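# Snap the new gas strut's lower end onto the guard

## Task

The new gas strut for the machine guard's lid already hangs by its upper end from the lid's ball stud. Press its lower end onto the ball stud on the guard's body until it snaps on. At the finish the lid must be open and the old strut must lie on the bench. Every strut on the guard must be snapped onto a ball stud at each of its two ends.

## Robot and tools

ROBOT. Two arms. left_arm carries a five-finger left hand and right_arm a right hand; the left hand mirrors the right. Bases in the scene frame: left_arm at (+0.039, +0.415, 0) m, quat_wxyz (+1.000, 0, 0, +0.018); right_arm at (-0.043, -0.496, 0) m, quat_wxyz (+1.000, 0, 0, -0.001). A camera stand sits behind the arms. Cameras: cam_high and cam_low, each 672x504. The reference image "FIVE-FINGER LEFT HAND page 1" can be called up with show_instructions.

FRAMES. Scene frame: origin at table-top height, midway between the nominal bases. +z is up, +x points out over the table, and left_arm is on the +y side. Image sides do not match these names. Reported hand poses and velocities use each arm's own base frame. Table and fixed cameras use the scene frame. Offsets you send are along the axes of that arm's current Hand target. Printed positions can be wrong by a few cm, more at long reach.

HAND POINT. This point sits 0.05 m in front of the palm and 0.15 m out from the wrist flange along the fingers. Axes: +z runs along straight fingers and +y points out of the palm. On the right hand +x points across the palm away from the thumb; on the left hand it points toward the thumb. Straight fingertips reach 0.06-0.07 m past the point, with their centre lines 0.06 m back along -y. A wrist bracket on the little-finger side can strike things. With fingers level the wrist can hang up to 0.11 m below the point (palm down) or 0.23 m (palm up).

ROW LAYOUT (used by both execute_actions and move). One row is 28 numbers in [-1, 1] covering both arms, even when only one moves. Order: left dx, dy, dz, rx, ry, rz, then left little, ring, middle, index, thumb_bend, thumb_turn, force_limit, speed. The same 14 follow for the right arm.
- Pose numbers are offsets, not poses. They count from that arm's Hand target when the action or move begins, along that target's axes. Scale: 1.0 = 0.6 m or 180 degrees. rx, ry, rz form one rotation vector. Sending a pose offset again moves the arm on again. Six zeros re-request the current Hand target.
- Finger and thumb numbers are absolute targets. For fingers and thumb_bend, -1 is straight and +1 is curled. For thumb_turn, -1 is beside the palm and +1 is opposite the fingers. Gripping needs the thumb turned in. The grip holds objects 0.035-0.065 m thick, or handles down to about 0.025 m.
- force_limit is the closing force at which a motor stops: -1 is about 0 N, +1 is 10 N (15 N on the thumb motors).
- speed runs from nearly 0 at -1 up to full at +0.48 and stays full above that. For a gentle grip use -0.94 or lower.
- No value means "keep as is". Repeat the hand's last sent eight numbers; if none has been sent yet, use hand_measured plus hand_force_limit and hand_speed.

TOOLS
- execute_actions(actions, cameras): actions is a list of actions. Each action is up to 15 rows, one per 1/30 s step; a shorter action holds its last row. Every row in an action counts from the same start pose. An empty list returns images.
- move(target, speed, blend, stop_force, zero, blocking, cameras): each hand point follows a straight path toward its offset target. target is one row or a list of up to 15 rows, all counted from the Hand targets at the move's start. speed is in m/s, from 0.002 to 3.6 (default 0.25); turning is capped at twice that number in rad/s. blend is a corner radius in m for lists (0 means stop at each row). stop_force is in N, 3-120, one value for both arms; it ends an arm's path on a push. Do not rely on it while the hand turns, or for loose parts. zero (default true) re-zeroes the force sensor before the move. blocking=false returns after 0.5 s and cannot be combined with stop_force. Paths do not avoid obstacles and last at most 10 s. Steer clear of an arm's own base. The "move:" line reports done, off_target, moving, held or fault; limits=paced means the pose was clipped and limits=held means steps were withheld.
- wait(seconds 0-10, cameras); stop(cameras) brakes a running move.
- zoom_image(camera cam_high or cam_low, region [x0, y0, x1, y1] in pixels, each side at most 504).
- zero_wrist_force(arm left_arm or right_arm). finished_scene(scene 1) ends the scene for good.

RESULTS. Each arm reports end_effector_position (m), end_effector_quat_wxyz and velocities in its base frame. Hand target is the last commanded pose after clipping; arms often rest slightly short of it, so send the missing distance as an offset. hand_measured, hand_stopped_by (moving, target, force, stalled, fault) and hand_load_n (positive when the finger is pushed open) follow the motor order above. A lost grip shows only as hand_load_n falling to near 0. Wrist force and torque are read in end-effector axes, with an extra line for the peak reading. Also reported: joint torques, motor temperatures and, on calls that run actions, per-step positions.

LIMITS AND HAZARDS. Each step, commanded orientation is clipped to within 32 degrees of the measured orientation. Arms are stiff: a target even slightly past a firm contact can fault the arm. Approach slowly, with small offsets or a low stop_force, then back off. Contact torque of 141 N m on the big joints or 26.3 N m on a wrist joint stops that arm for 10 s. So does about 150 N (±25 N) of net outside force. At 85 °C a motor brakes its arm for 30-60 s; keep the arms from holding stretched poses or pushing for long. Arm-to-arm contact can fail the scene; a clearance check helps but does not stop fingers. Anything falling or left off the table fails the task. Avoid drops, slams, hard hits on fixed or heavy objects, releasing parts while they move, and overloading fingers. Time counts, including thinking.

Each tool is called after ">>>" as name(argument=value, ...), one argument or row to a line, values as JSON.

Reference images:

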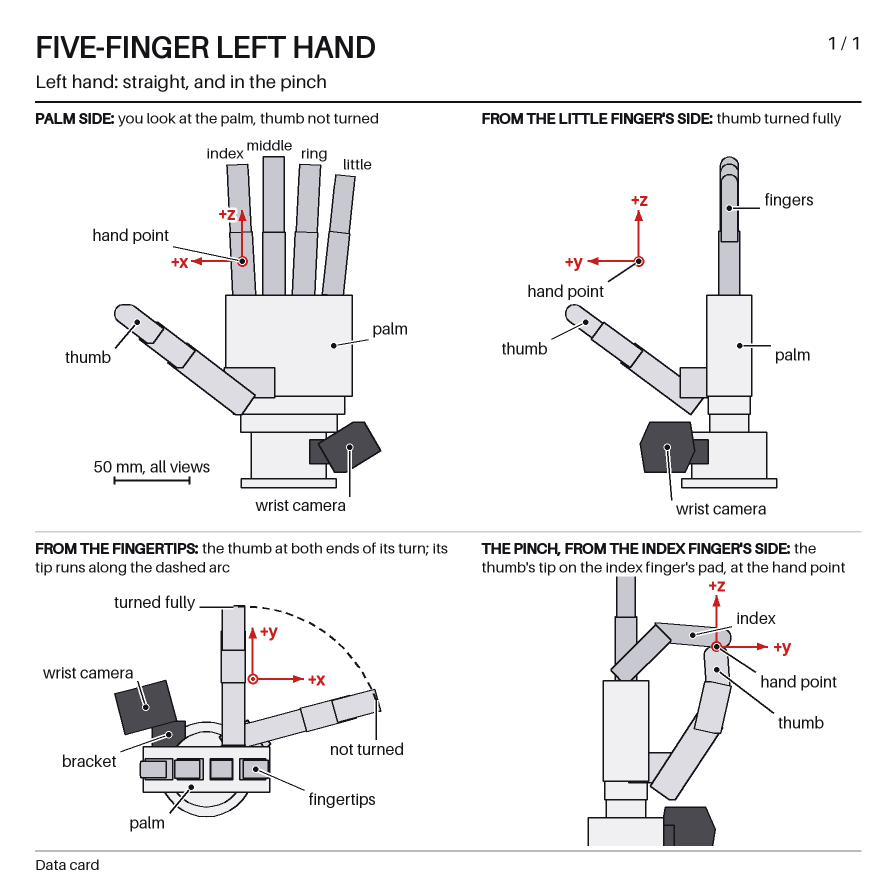

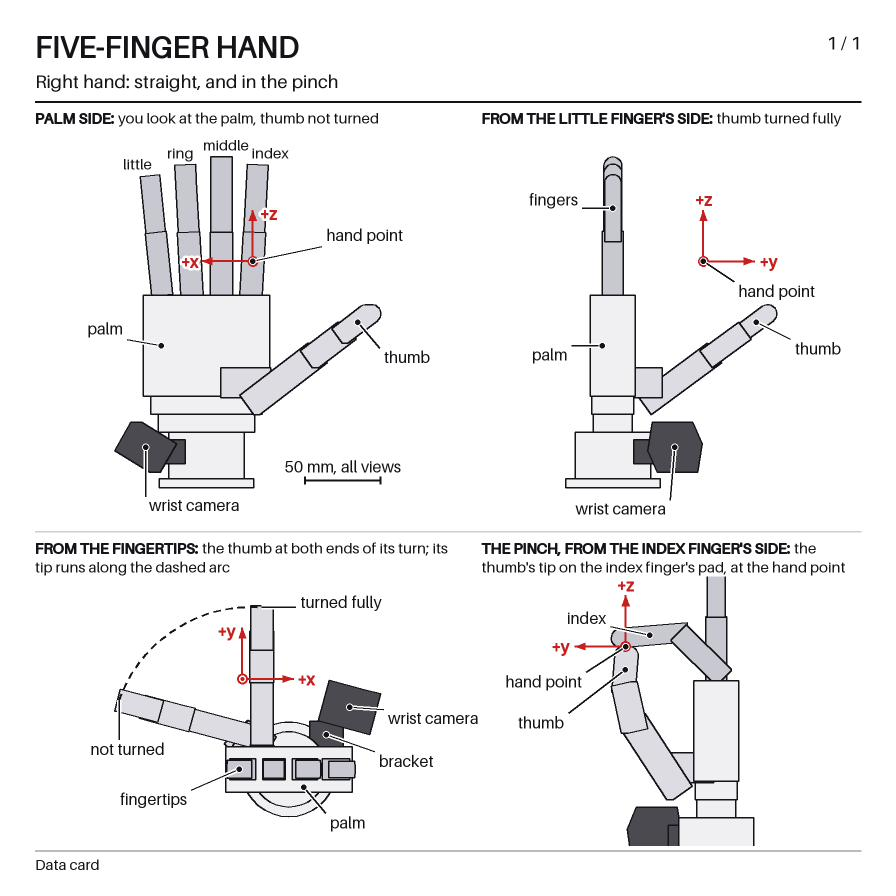

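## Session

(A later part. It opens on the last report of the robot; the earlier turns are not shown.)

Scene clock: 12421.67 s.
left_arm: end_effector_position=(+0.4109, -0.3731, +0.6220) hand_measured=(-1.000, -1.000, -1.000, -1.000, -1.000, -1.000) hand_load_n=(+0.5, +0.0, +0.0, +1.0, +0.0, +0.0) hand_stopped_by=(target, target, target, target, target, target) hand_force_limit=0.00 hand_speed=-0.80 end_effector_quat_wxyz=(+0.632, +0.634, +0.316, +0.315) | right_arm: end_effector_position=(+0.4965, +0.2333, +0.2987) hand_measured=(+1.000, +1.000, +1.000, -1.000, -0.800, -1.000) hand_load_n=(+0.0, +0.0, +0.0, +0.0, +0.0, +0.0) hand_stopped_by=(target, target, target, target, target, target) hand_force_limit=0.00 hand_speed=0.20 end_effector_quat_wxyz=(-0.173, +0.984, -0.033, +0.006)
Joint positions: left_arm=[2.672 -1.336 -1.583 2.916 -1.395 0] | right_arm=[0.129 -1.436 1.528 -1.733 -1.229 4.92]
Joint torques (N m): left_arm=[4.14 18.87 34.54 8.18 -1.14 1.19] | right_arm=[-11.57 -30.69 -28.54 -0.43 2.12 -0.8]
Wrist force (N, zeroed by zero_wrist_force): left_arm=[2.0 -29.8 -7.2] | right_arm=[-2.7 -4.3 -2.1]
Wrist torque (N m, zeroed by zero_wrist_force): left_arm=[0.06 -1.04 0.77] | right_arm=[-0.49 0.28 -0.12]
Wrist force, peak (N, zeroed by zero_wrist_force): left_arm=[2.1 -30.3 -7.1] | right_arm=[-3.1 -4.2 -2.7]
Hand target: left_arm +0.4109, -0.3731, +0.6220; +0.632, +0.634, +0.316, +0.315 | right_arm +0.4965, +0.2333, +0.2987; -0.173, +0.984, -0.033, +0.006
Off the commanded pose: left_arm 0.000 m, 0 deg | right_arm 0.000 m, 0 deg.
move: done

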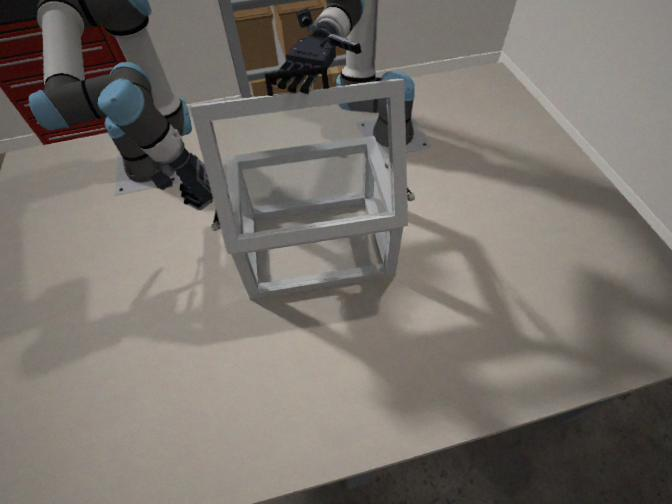

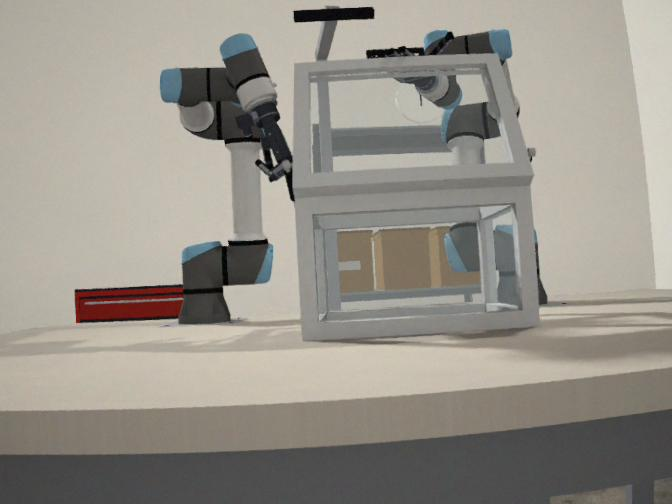

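>>> move(
  target=[0,0,0,0,0,0,-1,-1,-1,-1,-1,-1,0,-0.8,0,0.0188,-0.0068,0,0,0,1,1,1,-1,-0.8,-1,0.0,0.2],
  speed=0.006,
  stop_force=3.5,
  cameras=["cam_low"],
)

>>> zoom_image(
  camera="cam_low",
  region=[278, 160, 308, 230],
)

Scene clock: 12472.73 s.
left_arm: end_effector_position=(+0.4109, -0.3731, +0.6220) hand_measured=(-1.000, -1.000, -1.000, -1.000, -1.000, -1.000) hand_load_n=(+0.5, +0.0, +0.0, +0.5, +0.0, +0.0) hand_stopped_by=(target, target, target, target, target, target) hand_force_limit=0.00 hand_speed=-0.80 end_effector_quat_wxyz=(+0.632, +0.634, +0.316, +0.315) | right_arm: end_effector_position=(+0.4959, +0.2241, +0.2987) hand_measured=(+1.000, +1.000, +1.000, -1.000, -0.800, -1.000) hand_load_n=(+0.0, +0.0, +0.0, +0.5, +0.0, +0.0) hand_stopped_by=(target, target, target, target, target, target) hand_force_limit=0.00 hand_speed=0.20 end_effector_quat_wxyz=(-0.173, +0.984, -0.033, +0.006)
Joint positions: left_arm=[2.672 -1.336 -1.583 2.916 -1.395 0] | right_arm=[0.112 -1.446 1.538 -1.727 -1.228 4.902]
Joint torques (N m): left_arm=[3.68 18.68 34.3 8.17 -1.03 1.17] | right_arm=[12.27 -16.02 -27.5 -3.95 -0.23 1.14]
Wrist force (N, zeroed by zero_wrist_force): left_arm=[2.1 -29.5 -7.1] | right_arm=[-2.5 -6.3 -1.9]
Wrist torque (N m, zeroed by zero_wrist_force): left_arm=[0.05 -1.05 0.77] | right_arm=[-0.44 0.30 -0.12]
Wrist force, peak (N, zeroed by zero_wrist_force): left_arm=[1.8 -30.2 -7.2] | right_arm=[-2.9 -7.3 -1.6]
Hand target: left_arm +0.4109, -0.3731, +0.6220; +0.632, +0.634, +0.316, +0.315 | right_arm +0.4959, +0.2240, +0.2987; -0.173, +0.984, -0.033, +0.006 (not the last commanded pose)
Off the commanded pose: left_arm 0.000 m, 0 deg | right_arm 0.003 m, 0 deg.
move: contact (right_arm)
Images, in order (width x height): cam_low 672x504.

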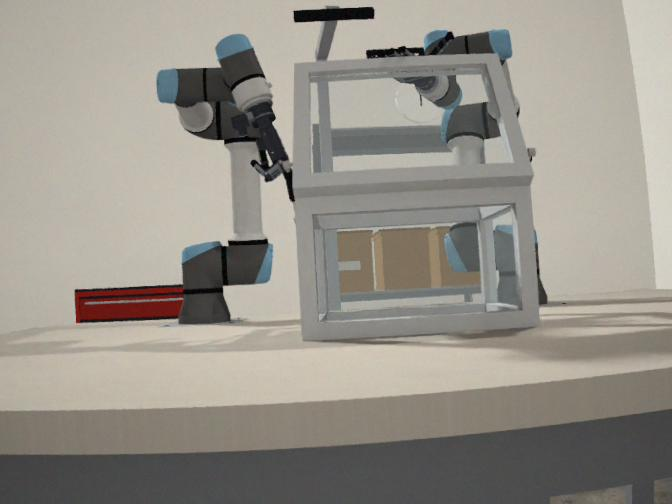

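Scaled by 7.200.

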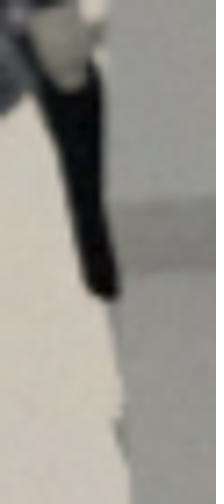

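>>> zoom_image(
  camera="cam_low",
  region=[284, 208, 304, 230],
)

Scaled by 22.909.

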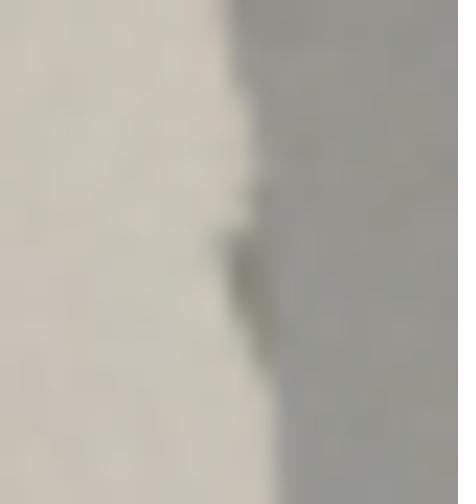

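>>> move(
  target=[
    [0,0,0,0,0,0,-1,-1,-1,-1,-1,-1,0,-0.8,0,-0.0063,0.0023,0,0,0,1,1,1,-1,-0.8,-1,0.0,0.2],
    [0,0,0,0,0,0,-1,-1,-1,-1,-1,-1,0,-0.8,0,-0.0327,-0.0702,0,0,0,1,1,1,-1,-0.8,-1,0.0,0.2],
    [0,0,0,0,0,0,-1,-1,-1,-1,-1,-1,0,-0.8,0,0.0768,-0.1102,0,0,0,1,1,1,-1,-0.8,-1,0.0,0.2],
    [0,0,0,0,0,0,-1,-1,-1,-1,-1,-1,0,-0.8,-0.2022,0.0767,-0.1103,0,0,0,1,1,1,1,-0.8,-1,0.0,0.2],
    [0,0,0,0,0,0,-1,-1,-1,-1,-1,-1,0,-0.8,-0.2023,0.1743,0.1572,-0.1114,0.0015,0.0095,1,1,1,1,-0.8,-1,0.0,0.2],
  ],
  speed=[0.01, 0.05, 0.08, 0.12, 0.12],
  cameras=["cam_low", "cam_high"],
)

>>> zoom_image(
  camera="cam_low",
  region=[235, 160, 305, 240],
)

Scene clock: 12604.27 s.
left_arm: end_effector_position=(+0.4109, -0.3731, +0.6220) hand_measured=(-1.000, -1.000, -1.000, -1.000, -1.000, -1.000) hand_load_n=(+0.5, +0.5, +0.0, +0.5, +0.0, +0.0) hand_stopped_by=(target, target, target, target, target, target) hand_force_limit=0.00 hand_speed=-0.80 end_effector_quat_wxyz=(+0.632, +0.634, +0.316, +0.315) | right_arm: end_effector_position=(+0.3703, +0.1662, +0.1743) hand_measured=(+1.000, +1.000, +1.000, +1.000, -0.800, -1.000) hand_load_n=(+0.0, +0.0, +0.0, +0.0, +0.0, +0.0) hand_stopped_by=(target, target, target, target, target, target) hand_force_limit=0.00 hand_speed=0.20 end_effector_quat_wxyz=(+0.001, +0.999, -0.048, -0.001)
Joint positions: left_arm=[2.672 -1.336 -1.583 2.916 -1.395 0] | right_arm=[0.211 -1.598 2.026 -1.997 -1.572 5.02]
Joint torques (N m): left_arm=[3.77 18.35 34.66 8.07 -1.18 1.11] | right_arm=[-12.16 -24.58 -23.94 -2.58 0.28 -0.69]
Wrist force (N, zeroed by zero_wrist_force): left_arm=[2.1 -29.9 -7.0] | right_arm=[-3.5 -3.3 -1.6]
Wrist torque (N m, zeroed by zero_wrist_force): left_arm=[0.05 -1.05 0.78] | right_arm=[-0.45 0.37 -0.18]
Wrist force, peak (N, zeroed by zero_wrist_force): left_arm=[2.2 -30.1 -7.1] | right_arm=[-2.6 -6.4 -2.2]
Hand target: left_arm +0.4109, -0.3731, +0.6220; +0.632, +0.634, +0.316, +0.315 | right_arm +0.3704, +0.1662, +0.1744; +0.001, +0.999, -0.048, +0.000
Off the commanded pose: left_arm 0.000 m, 0 deg | right_arm 0.000 m, 0 deg.
move: done

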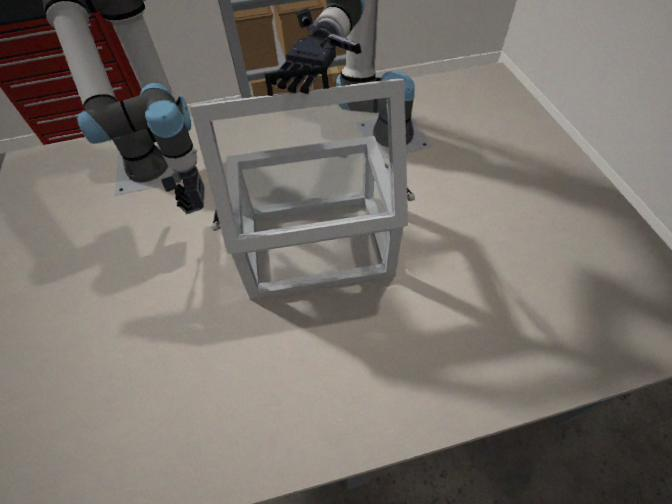

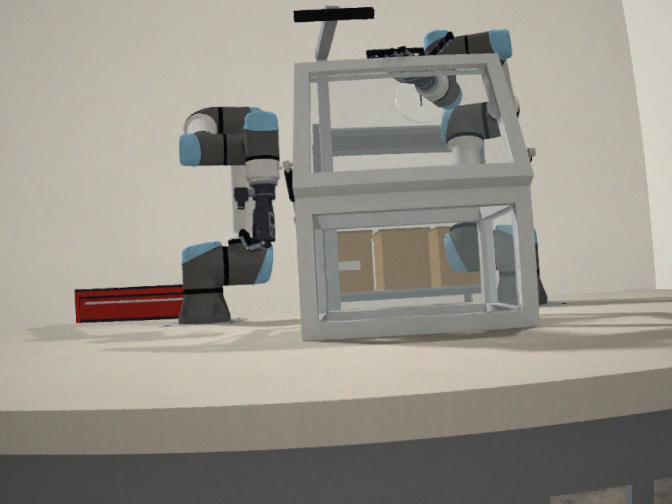

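Scaled by 6.300.

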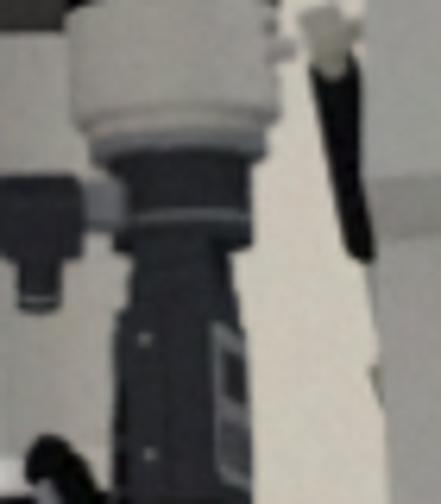

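>>> move(
  target=[0,0,0,0,0,0,-1,-1,-1,-1,-1,-1,0,-0.8,0,-0.0583,0,0,0,0,1,1,1,1,-0.8,-1,0.0,0.2],
  speed=0.05,
)

>>> move(
  target=[0,0,0,0,0,0,-1,-1,-1,-1,-1,-1,0,-0.8,0,-0.06,0,0,0,0,1,1,1,1,-0.8,-1,0.0,0.2],
  speed=0.01,
  stop_force=8,
  cameras=["cam_low", "cam_high"],
)

>>> zoom_image(
  camera="cam_low",
  region=[235, 160, 305, 240],
)

Scene clock: 12614.80 s.
left_arm: end_effector_position=(+0.4109, -0.3731, +0.6220) hand_measured=(-1.000, -1.000, -1.000, -1.000, -1.000, -1.000) hand_load_n=(+1.0, +0.0, +0.0, +0.5, +0.0, +0.0) hand_stopped_by=(target, target, target, target, target, target) hand_force_limit=0.00 hand_speed=-0.80 end_effector_quat_wxyz=(+0.632, +0.634, +0.316, +0.315) | right_arm: end_effector_position=(+0.3738, +0.2011, +0.1743) hand_measured=(+1.000, +1.000, +1.000, +1.000, -0.800, -1.000) hand_load_n=(+0.0, +0.0, +0.0, +0.0, +0.0, +0.0) hand_stopped_by=(target, target, target, target, target, target) hand_force_limit=0.00 hand_speed=0.20 end_effector_quat_wxyz=(+0.001, +0.999, -0.048, +0.000)
Joint positions: left_arm=[2.672 -1.336 -1.583 2.916 -1.395 0] | right_arm=[0.283 -1.548 1.976 -1.998 -1.572 5.092]
Joint torques (N m): left_arm=[4.41 17.94 34.13 8.11 -1.15 1.06] | right_arm=[-13.71 -32.87 -13.08 -0.67 0.54 -1.91]
Wrist force (N, zeroed by zero_wrist_force): left_arm=[2.1 -29.6 -7.2] | right_arm=[-3.3 -3.4 -1.6]
Wrist torque (N m, zeroed by zero_wrist_force): left_arm=[0.06 -1.05 0.77] | right_arm=[-0.46 0.35 -0.21]
Wrist force, peak (N, zeroed by zero_wrist_force): left_arm=[2.0 -30.0 -7.1] | right_arm=[-3.2 -4.1 -1.7]
Hand target: left_arm +0.4109, -0.3731, +0.6220; +0.632, +0.634, +0.316, +0.315 | right_arm +0.3738, +0.2010, +0.1743; +0.001, +0.999, -0.048, +0.000
Off the commanded pose: left_arm 0.000 m, 0 deg | right_arm 0.000 m, 0 deg.
move: done

Scene clock: 12617.67 s.
left_arm: end_effector_position=(+0.4109, -0.3731, +0.6220) hand_measured=(-1.000, -1.000, -1.000, -1.000, -1.000, -1.000) hand_load_n=(+0.5, +0.0, +0.0, +1.0, +0.0, +0.0) hand_stopped_by=(target, target, target, target, target, target) hand_force_limit=0.00 hand_speed=-0.80 end_effector_quat_wxyz=(+0.632, +0.634, +0.316, +0.315) | right_arm: end_effector_position=(+0.3755, +0.2195, +0.1743) hand_measured=(+1.000, +1.000, +1.000, +1.000, -0.800, -1.000) hand_load_n=(+0.0, +0.0, +0.0, +0.0, -0.5, +0.0) hand_stopped_by=(target, target, target, target, target, target) hand_force_limit=0.00 hand_speed=0.20 end_effector_quat_wxyz=(+0.001, +0.999, -0.048, +0.000)
Joint positions: left_arm=[2.672 -1.336 -1.583 2.916 -1.395 0] | right_arm=[0.32 -1.52 1.947 -1.997 -1.572 5.128]
Joint torques (N m): left_arm=[4.52 17.8 33.7 8.01 -1.18 1] | right_arm=[-10.24 -31.62 -13.04 -4.67 1.48 -1.57]
Wrist force (N, zeroed by zero_wrist_force): left_arm=[2.1 -29.7 -7.2] | right_arm=[-5.3 3.1 -2.9]
Wrist torque (N m, zeroed by zero_wrist_force): left_arm=[0.04 -1.05 0.78] | right_arm=[0.14 0.52 -0.06]
Wrist force, peak (N, zeroed by zero_wrist_force): left_arm=[2.0 -30.2 -7.1] | right_arm=[-6.3 12.5 -5.0]
Hand target: left_arm +0.4109, -0.3731, +0.6220; +0.632, +0.634, +0.316, +0.315 | right_arm +0.3755, +0.2196, +0.1743; +0.001, +0.999, -0.048, +0.000 (not the last commanded pose)
Off the commanded pose: left_arm 0.000 m, 0 deg | right_arm 0.017 m, 0 deg.
move: contact (right_arm)

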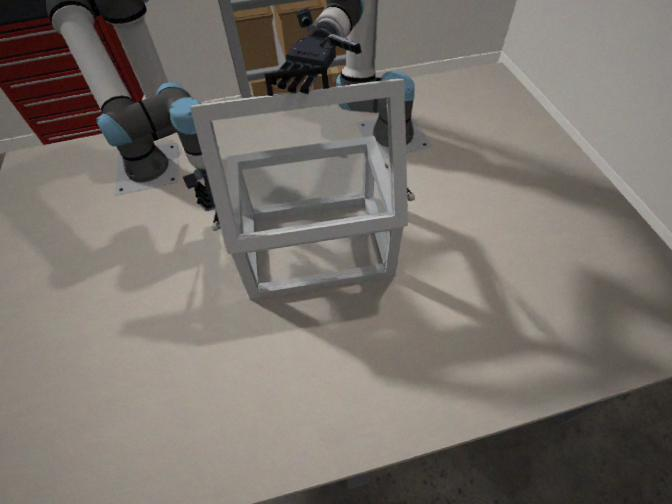

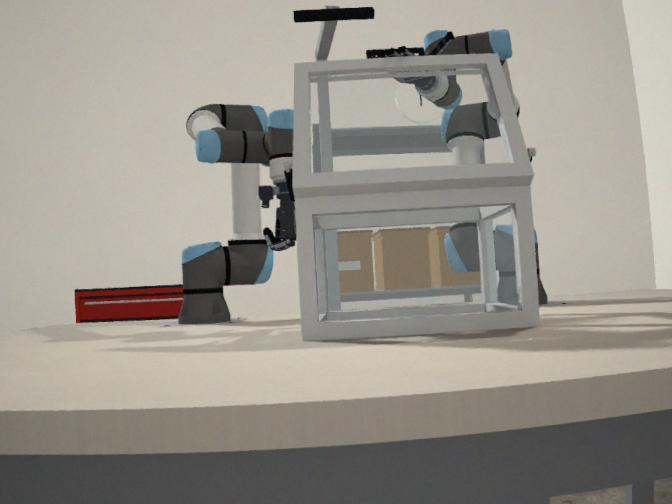

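Scaled by 6.300.

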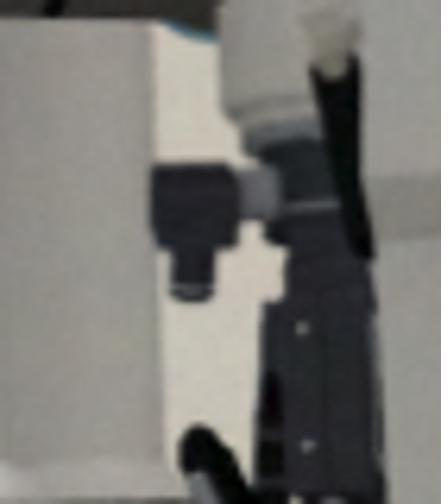

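>>> move(
  target=[0,0,0,0,0,0,-1,-1,-1,-1,-1,-1,0,-0.8,0,-0.03,0,0,0,0,1,1,1,1,-0.8,-1,0.0,0.2],
  speed=0.006,
  stop_force=36,
  cameras=["cam_low"],
)

>>> zoom_image(
  camera="cam_low",
  region=[235, 160, 305, 240],
)

Scene clock: 12627.27 s.
left_arm: end_effector_position=(+0.4109, -0.3731, +0.6220) hand_measured=(-1.000, -1.000, -1.000, -1.000, -1.000, -1.000) hand_load_n=(+1.0, +0.0, +0.0, +0.5, +0.0, +0.0) hand_stopped_by=(target, target, target, target, target, target) hand_force_limit=0.00 hand_speed=-0.80 end_effector_quat_wxyz=(+0.632, +0.634, +0.316, +0.315) | right_arm: end_effector_position=(+0.3757, +0.2207, +0.1743) hand_measured=(+1.000, +1.000, +1.000, +1.000, -0.800, -1.000) hand_load_n=(+0.0, +0.0, +0.0, +0.0, +0.0, +0.0) hand_stopped_by=(target, target, target, target, target, target) hand_force_limit=0.00 hand_speed=0.20 end_effector_quat_wxyz=(+0.001, +0.999, -0.048, +0.000)
Joint positions: left_arm=[2.672 -1.336 -1.583 2.916 -1.395 0] | right_arm=[0.322 -1.518 1.945 -1.996 -1.572 5.131]
Joint torques (N m): left_arm=[3.99 17.87 34.91 7.98 -1.17 1.06] | right_arm=[0.1 -27.12 -15.32 -7.26 7.28 -1.95]
Wrist force (N, zeroed by zero_wrist_force): left_arm=[2.0 -29.8 -7.1] | right_arm=[-11.2 37.6 -9.2]
Wrist torque (N m, zeroed by zero_wrist_force): left_arm=[0.04 -1.03 0.78] | right_arm=[3.19 1.25 1.16]
Wrist force, peak (N, zeroed by zero_wrist_force): left_arm=[2.0 -30.1 -7.3] | right_arm=[-12.7 45.7 -11.7]
Hand target: left_arm +0.4109, -0.3731, +0.6220; +0.632, +0.634, +0.316, +0.315 | right_arm +0.3757, +0.2207, +0.1743; +0.001, +0.999, -0.048, +0.000 (not the last commanded pose)
Off the commanded pose: left_arm 0.000 m, 0 deg | right_arm 0.017 m, 0 deg.
move: contact (right_arm)
Images, in order (width x height): cam_low 672x504.

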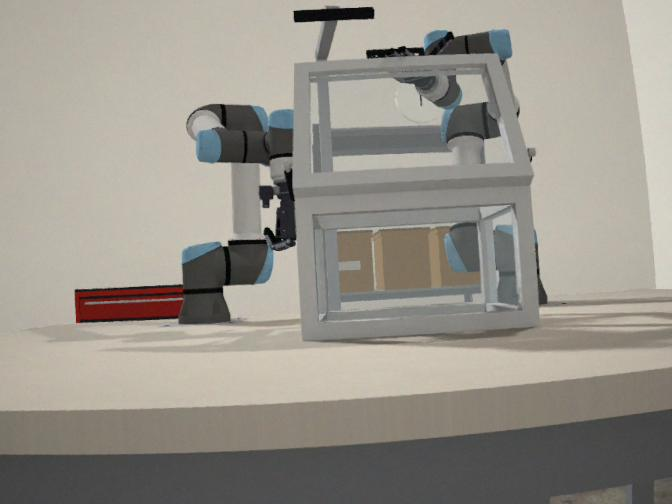

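Scaled by 6.300.

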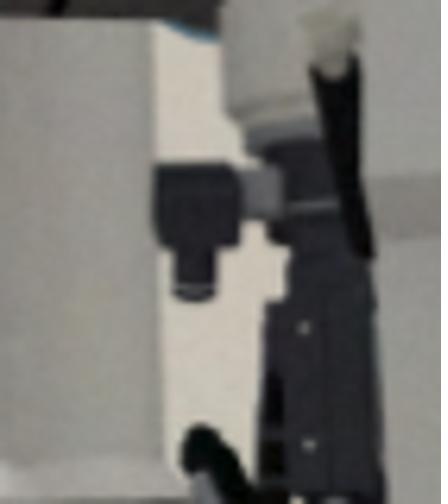

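>>> move(
  target=[0,0,0,0,0,0,-1,-1,-1,-1,-1,-1,0,-0.8,0,-0.03,0,0,0,0,1,1,1,1,-0.8,-1,0.0,0.2],
  speed=0.004,
  stop_force=54,
  zero=false,
  cameras=["cam_low"],
)

Scene clock: 12634.07 s.
left_arm: end_effector_position=(+0.4109, -0.3731, +0.6220) hand_measured=(-1.000, -1.000, -1.000, -1.000, -1.000, -1.000) hand_load_n=(+0.5, +0.0, +0.0, +0.5, +0.0, +0.0) hand_stopped_by=(target, target, target, target, target, target) hand_force_limit=0.00 hand_speed=-0.80 end_effector_quat_wxyz=(+0.632, +0.634, +0.316, +0.315) | right_arm: end_effector_position=(+0.3758, +0.2212, +0.1743) hand_measured=(+1.000, +1.000, +1.000, +1.000, -0.800, -1.000) hand_load_n=(+0.0, +0.0, +0.0, +0.0, +0.0, +0.0) hand_stopped_by=(target, target, target, target, target, target) hand_force_limit=0.00 hand_speed=0.20 end_effector_quat_wxyz=(+0.001, +0.999, -0.048, +0.000)
Joint positions: left_arm=[2.672 -1.336 -1.583 2.916 -1.395 0] | right_arm=[0.323 -1.517 1.944 -1.996 -1.572 5.132]
Joint torques (N m): left_arm=[3.58 17.57 33.82 8.05 -1.19 1] | right_arm=[6.38 -26.1 -19.12 -7.35 10.27 -2.02]
Wrist force (N, zeroed by zero_wrist_force): left_arm=[2.1 -29.8 -7.0] | right_arm=[-16.9 57.2 -11.8]
Wrist torque (N m, zeroed by zero_wrist_force): left_arm=[0.03 -1.04 0.78] | right_arm=[4.67 1.75 1.71]
Wrist force, peak (N, zeroed by zero_wrist_force): left_arm=[2.0 -30.1 -7.1] | right_arm=[-17.9 63.8 -13.8]
Hand target: left_arm +0.4109, -0.3731, +0.6220; +0.632, +0.634, +0.316, +0.315 | right_arm +0.3758, +0.2212, +0.1743; +0.001, +0.999, -0.048, +0.000 (not the last commanded pose)
Off the commanded pose: left_arm 0.000 m, 0 deg | right_arm 0.018 m, 0 deg.
move: contact (right_arm)
Images, in order (width x height): cam_low 672x504.

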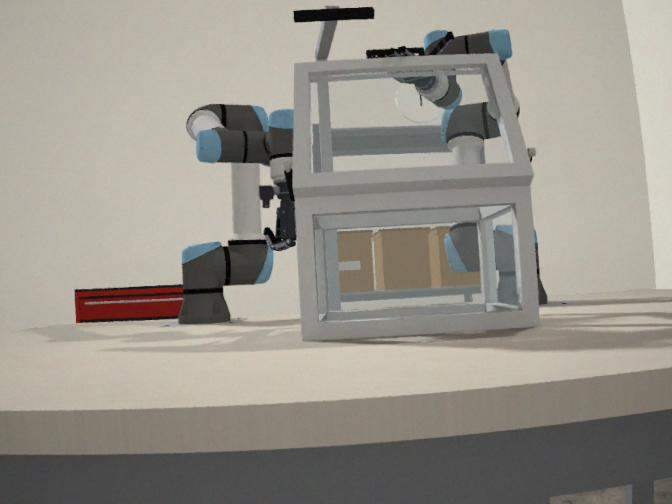

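>>> move(
  target=[0,0,0,0,0,0,-1,-1,-1,-1,-1,-1,0,-0.8,0,0.006,0,0,0,0,1,1,1,1,-0.8,-1,0.0,0.2],
  speed=0.02,
)

>>> move(
  target=[0,0,0,0,0,0,-1,-1,-1,-1,-1,-1,0,-0.8,0,-0.012,0,0,0,0,1,1,1,1,-0.8,-1,0.0,0.2],
  speed=0.004,
  stop_force=6,
  cameras=["cam_low"],
)

Scene clock: 12641.70 s.
left_arm: end_effector_position=(+0.4109, -0.3731, +0.6220) hand_measured=(-1.000, -1.000, -1.000, -1.000, -1.000, -1.000) hand_load_n=(+1.0, +0.0, +0.0, +0.5, +0.0, +0.0) hand_stopped_by=(target, target, target, target, target, target) hand_force_limit=0.00 hand_speed=-0.80 end_effector_quat_wxyz=(+0.632, +0.634, +0.316, +0.315) | right_arm: end_effector_position=(+0.3754, +0.2175, +0.1744) hand_measured=(+1.000, +1.000, +1.000, +1.000, -0.800, -1.000) hand_load_n=(+0.0, +0.0, +0.0, +0.0, +0.0, +0.0) hand_stopped_by=(target, target, target, target, target, target) hand_force_limit=0.00 hand_speed=0.20 end_effector_quat_wxyz=(+0.001, +0.999, -0.048, +0.000)
Joint positions: left_arm=[2.672 -1.336 -1.583 2.916 -1.395 0] | right_arm=[0.316 -1.523 1.95 -1.997 -1.572 5.125]
Joint torques (N m): left_arm=[4.22 17.7 34.35 7.99 -1.18 1.12] | right_arm=[-5.33 -26.62 -15.04 -2.23 -1.91 -0.33]
Wrist force (N, zeroed by zero_wrist_force): left_arm=[2.0 -30.0 -7.1] | right_arm=[-1.4 -3.9 -1.8]
Wrist torque (N m, zeroed by zero_wrist_force): left_arm=[0.06 -1.04 0.77] | right_arm=[-0.52 0.06 -0.06]
Wrist force, peak (N, zeroed by zero_wrist_force): left_arm=[2.0 -30.2 -7.1] | right_arm=[-17.0 57.2 -12.0]
Hand target: left_arm +0.4109, -0.3731, +0.6220; +0.632, +0.634, +0.316, +0.315 | right_arm +0.3754, +0.2176, +0.1744; +0.001, +0.999, -0.048, +0.000
Off the commanded pose: left_arm 0.000 m, 0 deg | right_arm 0.000 m, 0 deg.
move: done

Scene clock: 12643.27 s.
left_arm: end_effector_position=(+0.4109, -0.3731, +0.6220) hand_measured=(-1.000, -1.000, -1.000, -1.000, -1.000, -1.000) hand_load_n=(+1.0, +0.0, +0.0, +1.0, -0.5, +0.0) hand_stopped_by=(target, target, target, target, target, target) hand_force_limit=0.00 hand_speed=-0.80 end_effector_quat_wxyz=(+0.632, +0.634, +0.316, +0.315) | right_arm: end_effector_position=(+0.3756, +0.2196, +0.1744) hand_measured=(+1.000, +1.000, +1.000, +1.000, -0.800, -1.000) hand_load_n=(+0.0, +0.0, +0.0, +0.0, +0.0, +0.0) hand_stopped_by=(target, target, target, target, target, target) hand_force_limit=0.00 hand_speed=0.20 end_effector_quat_wxyz=(+0.001, +0.999, -0.048, +0.000)
Joint positions: left_arm=[2.672 -1.336 -1.583 2.916 -1.395 0] | right_arm=[0.32 -1.52 1.947 -1.997 -1.572 5.129]
Joint torques (N m): left_arm=[4.73 17.65 34.65 7.97 -1.22 1.03] | right_arm=[-10.73 -33.1 -11.15 -3.07 1.25 -0.68]
Wrist force (N, zeroed by zero_wrist_force): left_arm=[2.1 -29.8 -7.4] | right_arm=[-2.6 2.4 -2.4]
Wrist torque (N m, zeroed by zero_wrist_force): left_arm=[0.09 -1.06 0.77] | right_arm=[0.06 0.18 0.06]
Wrist force, peak (N, zeroed by zero_wrist_force): left_arm=[1.9 -30.1 -7.3] | right_arm=[-2.4 5.3 -3.9]
Hand target: left_arm +0.4109, -0.3731, +0.6220; +0.632, +0.634, +0.316, +0.315 | right_arm +0.3756, +0.2196, +0.1744; +0.001, +0.999, -0.048, +0.000 (not the last commanded pose)
Off the commanded pose: left_arm 0.000 m, 0 deg | right_arm 0.005 m, 0 deg.
move: contact (right_arm)
Images, in order (width x height): cam_low 672x504.

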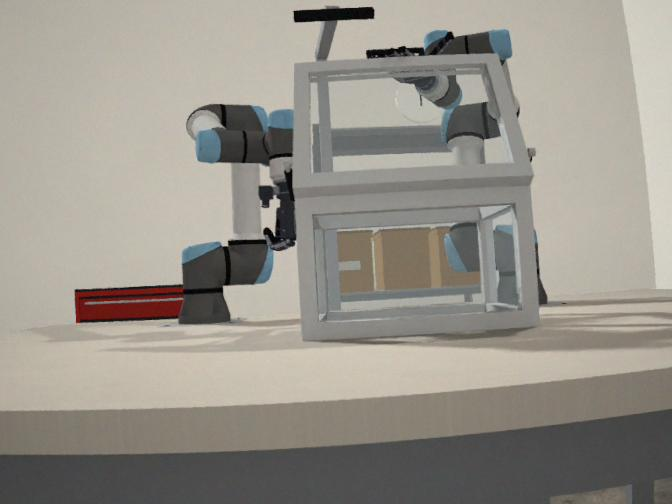

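>>> move(
  target=[0,0,0,0,0,0,-1,-1,-1,-1,-1,-1,0,-0.8,0,0.09,0,0,0,0,1,1,1,1,-0.8,-1,0.0,0.2],
  speed=0.05,
  cameras=["cam_low"],
)

>>> zoom_image(
  camera="cam_low",
  region=[284, 208, 304, 230],
)

>>> zoom_image(
  camera="cam_low",
  region=[278, 140, 308, 230],
)

Scene clock: 12661.03 s.
left_arm: end_effector_position=(+0.4109, -0.3731, +0.6220) hand_measured=(-1.000, -1.000, -1.000, -1.000, -1.000, -1.000) hand_load_n=(+0.5, +0.0, +0.0, +1.0, +0.0, +0.0) hand_stopped_by=(target, target, target, target, target, target) hand_force_limit=0.00 hand_speed=-0.80 end_effector_quat_wxyz=(+0.632, +0.634, +0.316, +0.315) | right_arm: end_effector_position=(+0.3704, +0.1657, +0.1745) hand_measured=(+1.000, +1.000, +1.000, +1.000, -0.800, -1.000) hand_load_n=(+0.5, +0.0, +0.0, +0.0, +0.0, +0.0) hand_stopped_by=(target, target, target, target, target, target) hand_force_limit=0.00 hand_speed=0.20 end_effector_quat_wxyz=(+0.001, +0.999, -0.049, +0.000) end_effector_velocity=(+0.000, +0.002, +0.000) end_effector_angular_velocity=(+0.000, +0.000, -0.001)
Joint positions: left_arm=[2.672 -1.336 -1.583 2.916 -1.395 0] | right_arm=[0.21 -1.599 2.027 -1.998 -1.572 5.019]
Joint velocities: left_arm=[within noise] | right_arm=[0.004 0.004 -0.002 -0.001 0 0.005]
Joint torques (N m): left_arm=[4.39 17.93 34.37 7.86 -1.21 1.11] | right_arm=[13.71 -8.36 -28 -0.46 -0.45 1.98]
Wrist force (N, zeroed by zero_wrist_force): left_arm=[2.1 -29.7 -7.3] | right_arm=[-1.4 -3.7 -1.8]
Wrist torque (N m, zeroed by zero_wrist_force): left_arm=[0.06 -1.06 0.78] | right_arm=[-0.50 0.07 -0.05]
Wrist force, peak (N, zeroed by zero_wrist_force): left_arm=[2.1 -30.2 -7.2] | right_arm=[-3.1 2.5 -2.9]
Hand target: left_arm +0.4109, -0.3731, +0.6220; +0.632, +0.634, +0.316, +0.315 | right_arm +0.3704, +0.1659, +0.1744; +0.001, +0.999, -0.048, +0.000
Off the commanded pose: left_arm 0.000 m, 0 deg | right_arm 0.000 m, 0 deg.
move: done
Images, in order (width x height): cam_low 672x504.

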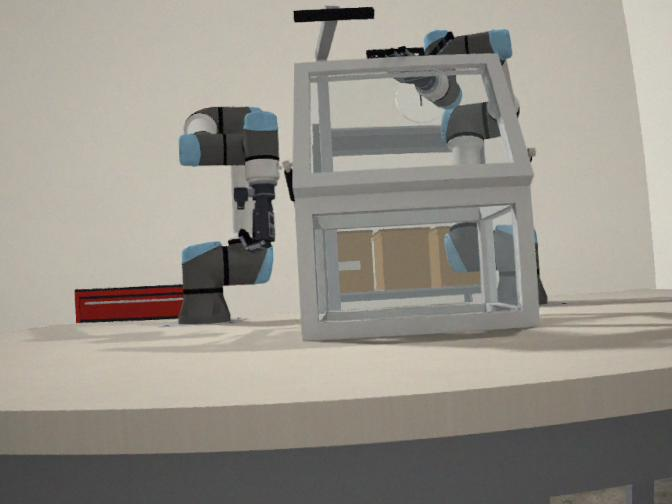

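Scaled by 22.909.

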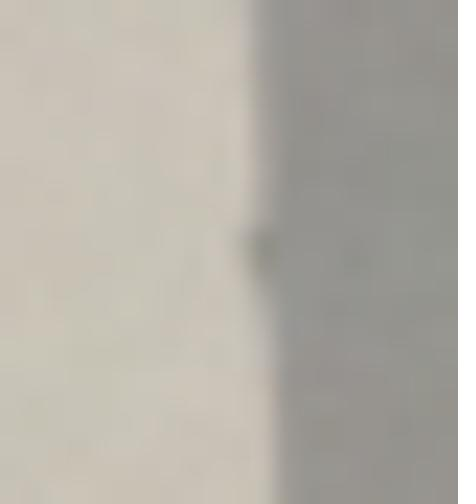

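Scaled by 5.600.

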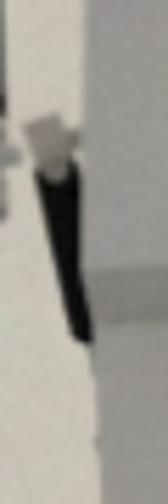

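>>> zoom_image(
  camera="cam_low",
  region=[276, 152, 304, 184],
)

>>> zoom_image(
  camera="cam_low",
  region=[520, 140, 548, 172],
)

Scaled by 15.750.

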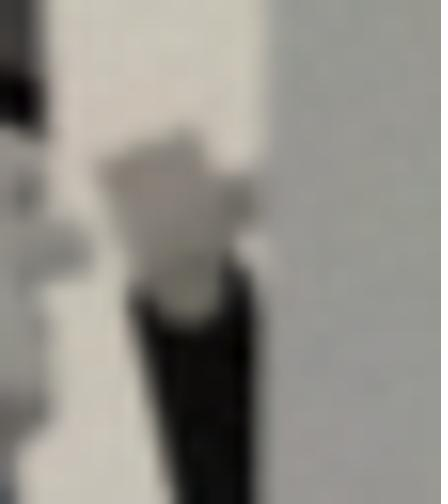

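Scaled by 15.750.

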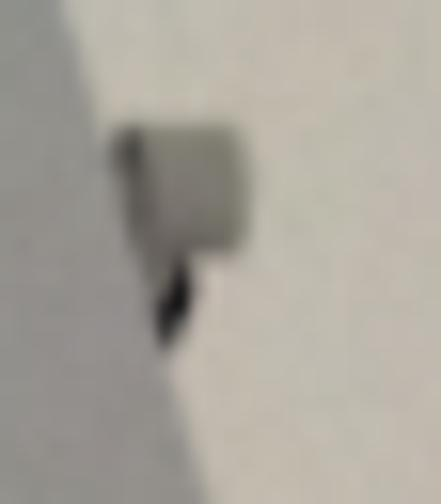

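>>> move(
  target=[0,0,0,0,0,0,-1,-1,-1,-1,-1,-1,0,-0.8,0,-0.08,0,0,0,0,1,1,1,1,-0.8,-1,0.0,0.2],
  speed=0.06,
)

>>> move(
  target=[0,0,0,0,0,0,-1,-1,-1,-1,-1,-1,0,-0.8,0,-0.03,0,0,0,0,1,1,1,1,-0.8,-1,0.0,0.2],
  speed=0.006,
  stop_force=7,
  cameras=["cam_low"],
)

>>> zoom_image(
  camera="cam_low",
  region=[276, 152, 304, 184],
)

Scene clock: 12731.33 s.
left_arm: end_effector_position=(+0.4109, -0.3731, +0.6220) hand_measured=(-1.000, -1.000, -1.000, -1.000, -1.000, -1.000) hand_load_n=(+0.5, +0.0, +0.0, +0.5, +0.0, +0.0) hand_stopped_by=(target, target, target, target, target, target) hand_force_limit=0.00 hand_speed=-0.80 end_effector_quat_wxyz=(+0.632, +0.634, +0.316, +0.315) | right_arm: end_effector_position=(+0.3750, +0.2138, +0.1743) hand_measured=(+1.000, +1.000, +1.000, +1.000, -0.800, -1.000) hand_load_n=(+0.0, +0.0, +0.0, +0.0, +0.0, +0.0) hand_stopped_by=(target, target, target, target, target, target) hand_force_limit=0.00 hand_speed=0.20 end_effector_quat_wxyz=(+0.001, +0.999, -0.048, +0.000)
Joint positions: left_arm=[2.672 -1.336 -1.583 2.916 -1.395 0] | right_arm=[0.308 -1.529 1.956 -1.997 -1.572 5.118]
Joint torques (N m): left_arm=[3.92 17.01 34.05 7.83 -1.11 1.09] | right_arm=[-12.66 -32.13 -9.01 -0.73 0.1 -1.59]
Wrist force (N, zeroed by zero_wrist_force): left_arm=[2.0 -29.8 -7.2] | right_arm=[-1.1 -3.6 -1.6]
Wrist torque (N m, zeroed by zero_wrist_force): left_arm=[0.06 -1.05 0.77] | right_arm=[-0.49 0.02 -0.08]
Wrist force, peak (N, zeroed by zero_wrist_force): left_arm=[2.1 -30.1 -7.3] | right_arm=[-1.2 -4.6 -1.8]
Hand target: left_arm +0.4109, -0.3731, +0.6220; +0.632, +0.634, +0.316, +0.315 | right_arm +0.3750, +0.2136, +0.1744; +0.001, +0.999, -0.048, +0.000
Off the commanded pose: left_arm 0.000 m, 0 deg | right_arm 0.000 m, 0 deg.
move: done

Scene clock: 12733.33 s.
left_arm: end_effector_position=(+0.4109, -0.3731, +0.6220) hand_measured=(-1.000, -1.000, -1.000, -1.000, -1.000, -1.000) hand_load_n=(+0.5, +0.0, +0.0, +1.0, +0.0, +0.0) hand_stopped_by=(target, target, target, target, target, target) hand_force_limit=0.00 hand_speed=-0.80 end_effector_quat_wxyz=(+0.632, +0.634, +0.316, +0.315) | right_arm: end_effector_position=(+0.3756, +0.2197, +0.1744) hand_measured=(+1.000, +1.000, +1.000, +1.000, -0.800, -1.000) hand_load_n=(+0.0, +0.0, +0.0, +0.0, +0.0, +0.0) hand_stopped_by=(target, target, target, target, target, target) hand_force_limit=0.00 hand_speed=0.20 end_effector_quat_wxyz=(+0.001, +0.999, -0.048, +0.000)
Joint positions: left_arm=[2.672 -1.336 -1.583 2.916 -1.395 0] | right_arm=[0.32 -1.52 1.946 -1.997 -1.572 5.129]
Joint torques (N m): left_arm=[3.71 17.19 34.47 7.89 -1.19 1.14] | right_arm=[-10.7 -31.06 -12.9 -4.31 2.46 -0.82]
Wrist force (N, zeroed by zero_wrist_force): left_arm=[2.2 -29.9 -7.2] | right_arm=[-2.9 3.1 -2.9]
Wrist torque (N m, zeroed by zero_wrist_force): left_arm=[0.06 -1.06 0.78] | right_arm=[0.15 0.23 0.08]
Wrist force, peak (N, zeroed by zero_wrist_force): left_arm=[2.1 -30.2 -7.1] | right_arm=[-3.2 8.4 -4.5]
Hand target: left_arm +0.4109, -0.3731, +0.6220; +0.632, +0.634, +0.316, +0.315 | right_arm +0.3756, +0.2197, +0.1744; +0.001, +0.999, -0.048, +0.000 (not the last commanded pose)
Off the commanded pose: left_arm 0.000 m, 0 deg | right_arm 0.012 m, 0 deg.
move: contact (right_arm)
Images, in order (width x height): cam_low 672x504.

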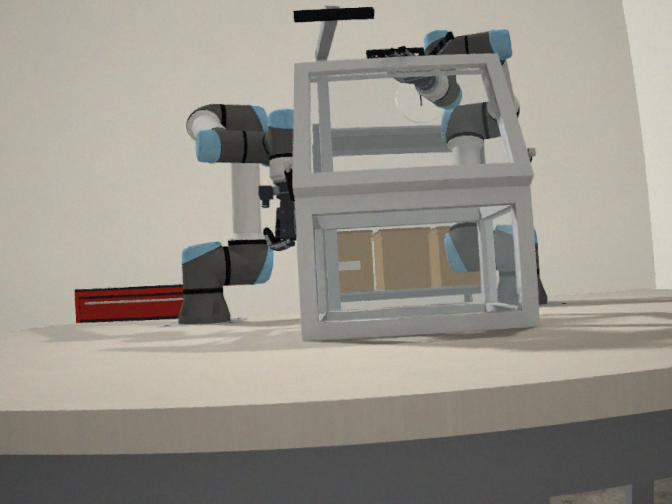

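Scaled by 15.750.

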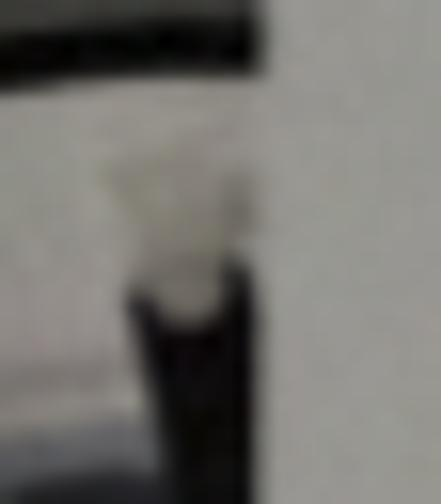

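>>> move(
  target=[0,0,0,0,0,0,-1,-1,-1,-1,-1,-1,0,-0.8,0,-0.0006,-0.006,0,0,0,1,1,1,1,-0.8,-1,0.0,0.2],
  speed=0.01,
  cameras=["cam_low"],
)

>>> zoom_image(
  camera="cam_low",
  region=[276, 152, 304, 184],
)

Scene clock: 12739.40 s.
left_arm: end_effector_position=(+0.4109, -0.3731, +0.6220) hand_measured=(-1.000, -1.000, -1.000, -1.000, -1.000, -1.000) hand_load_n=(+0.5, +0.0, +0.0, +0.5, +0.5, +0.0) hand_stopped_by=(target, target, target, target, target, target) hand_force_limit=0.00 hand_speed=-0.80 end_effector_quat_wxyz=(+0.632, +0.634, +0.316, +0.315) | right_arm: end_effector_position=(+0.3757, +0.2201, +0.1780) hand_measured=(+1.000, +1.000, +1.000, +1.000, -0.800, -1.000) hand_load_n=(+0.0, +0.0, +0.0, +0.0, +0.0, +0.0) hand_stopped_by=(target, target, target, target, target, target) hand_force_limit=0.00 hand_speed=0.20 end_effector_quat_wxyz=(+0.001, +0.999, -0.048, +0.000)
Joint positions: left_arm=[2.672 -1.336 -1.583 2.916 -1.395 0] | right_arm=[0.321 -1.523 1.94 -1.987 -1.572 5.13]
Joint torques (N m): left_arm=[4.11 16.86 34.06 7.8 -1.17 1.11] | right_arm=[11.82 -28.18 -20.07 -2.19 -0.28 1.78]
Wrist force (N, zeroed by zero_wrist_force): left_arm=[2.1 -29.6 -7.3] | right_arm=[-1.3 -3.3 -1.7]
Wrist torque (N m, zeroed by zero_wrist_force): left_arm=[0.06 -1.05 0.78] | right_arm=[-0.47 0.05 -0.10]
Wrist force, peak (N, zeroed by zero_wrist_force): left_arm=[2.1 -30.1 -7.1] | right_arm=[-3.1 3.4 -3.3]
Hand target: left_arm +0.4109, -0.3731, +0.6220; +0.632, +0.634, +0.316, +0.315 | right_arm +0.3757, +0.2200, +0.1780; +0.001, +0.999, -0.048, +0.000
Off the commanded pose: left_arm 0.000 m, 0 deg | right_arm 0.000 m, 0 deg.
move: done
Images, in order (width x height): cam_low 672x504.

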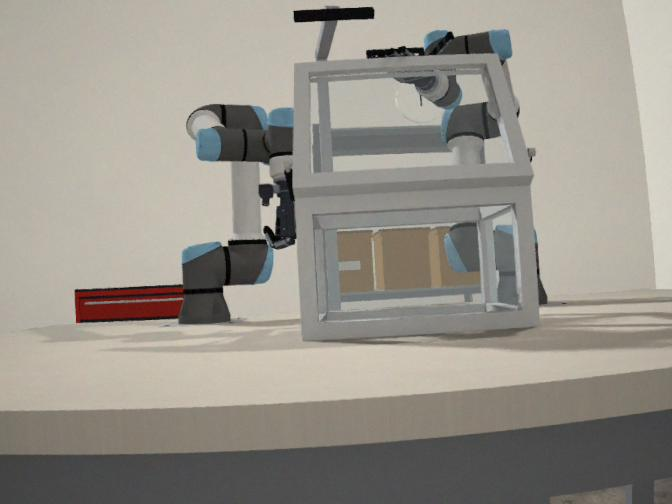

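Scaled by 15.750.

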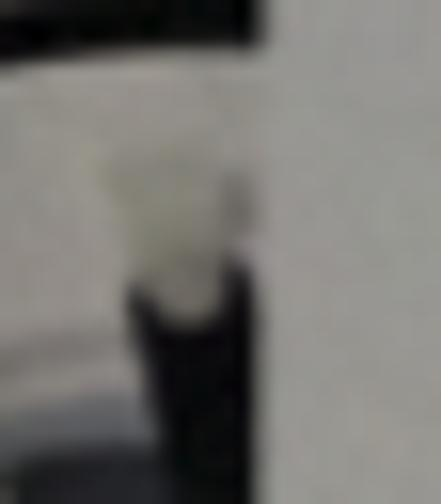

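>>> move(
  target=[0,0,0,0,0,0,-1,-1,-1,-1,-1,-1,0,-0.8,0,-0.02,0,0,0,0,1,1,1,1,-0.8,-1,0.0,0.2],
  speed=0.005,
  stop_force=7,
  cameras=["cam_low"],
)

>>> zoom_image(
  camera="cam_low",
  region=[276, 152, 304, 184],
)

Scene clock: 12747.50 s.
left_arm: end_effector_position=(+0.4109, -0.3731, +0.6220) hand_measured=(-1.000, -1.000, -1.000, -1.000, -1.000, -1.000) hand_load_n=(+0.5, +0.0, +0.0, +0.5, -0.5, +0.0) hand_stopped_by=(target, target, target, target, target, target) hand_force_limit=0.00 hand_speed=-0.80 end_effector_quat_wxyz=(+0.632, +0.634, +0.316, +0.315) | right_arm: end_effector_position=(+0.3756, +0.2204, +0.1779) hand_measured=(+1.000, +1.000, +1.000, +1.000, -0.800, -1.000) hand_load_n=(+0.0, +0.0, +0.5, +0.0, +0.0, +0.0) hand_stopped_by=(target, target, target, target, target, target) hand_force_limit=0.00 hand_speed=0.20 end_effector_quat_wxyz=(+0.001, +0.999, -0.048, +0.000)
Joint positions: left_arm=[2.672 -1.336 -1.583 2.916 -1.395 0] | right_arm=[0.321 -1.522 1.939 -1.987 -1.572 5.131]
Joint torques (N m): left_arm=[4.28 16.53 33.96 7.9 -1.23 1.05] | right_arm=[-10 -31.58 -11.89 -1.85 2.52 -0.84]
Wrist force (N, zeroed by zero_wrist_force): left_arm=[2.0 -29.5 -7.3] | right_arm=[-3.6 3.0 -4.4]
Wrist torque (N m, zeroed by zero_wrist_force): left_arm=[0.06 -1.04 0.77] | right_arm=[0.21 0.32 0.02]
Wrist force, peak (N, zeroed by zero_wrist_force): left_arm=[2.0 -30.1 -7.3] | right_arm=[-4.5 9.0 -6.2]
Hand target: left_arm +0.4109, -0.3731, +0.6220; +0.632, +0.634, +0.316, +0.315 | right_arm +0.3756, +0.2204, +0.1779; +0.001, +0.999, -0.048, +0.000 (not the last commanded pose)
Off the commanded pose: left_arm 0.000 m, 0 deg | right_arm 0.012 m, 0 deg.
move: contact (right_arm)
Images, in order (width x height): cam_low 672x504.

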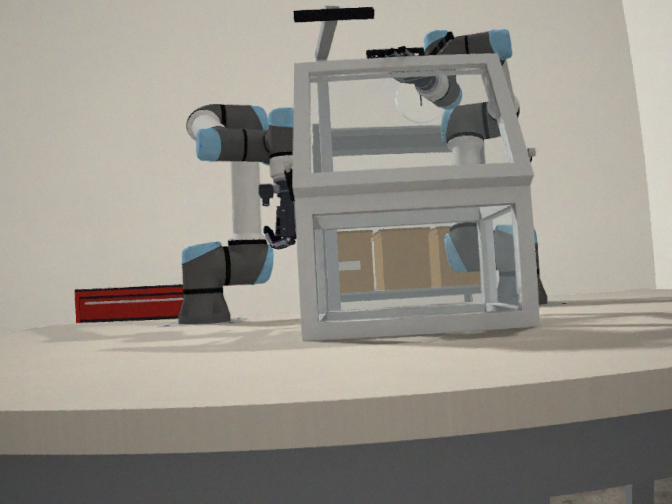

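Scaled by 15.750.

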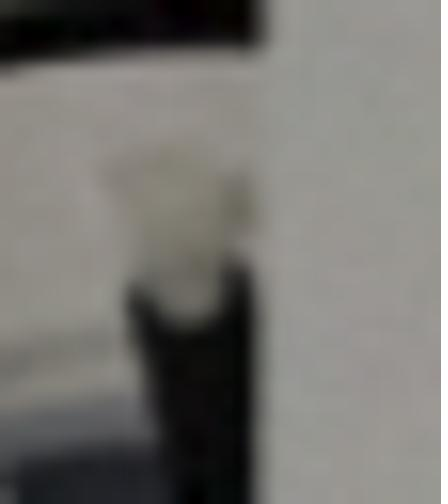

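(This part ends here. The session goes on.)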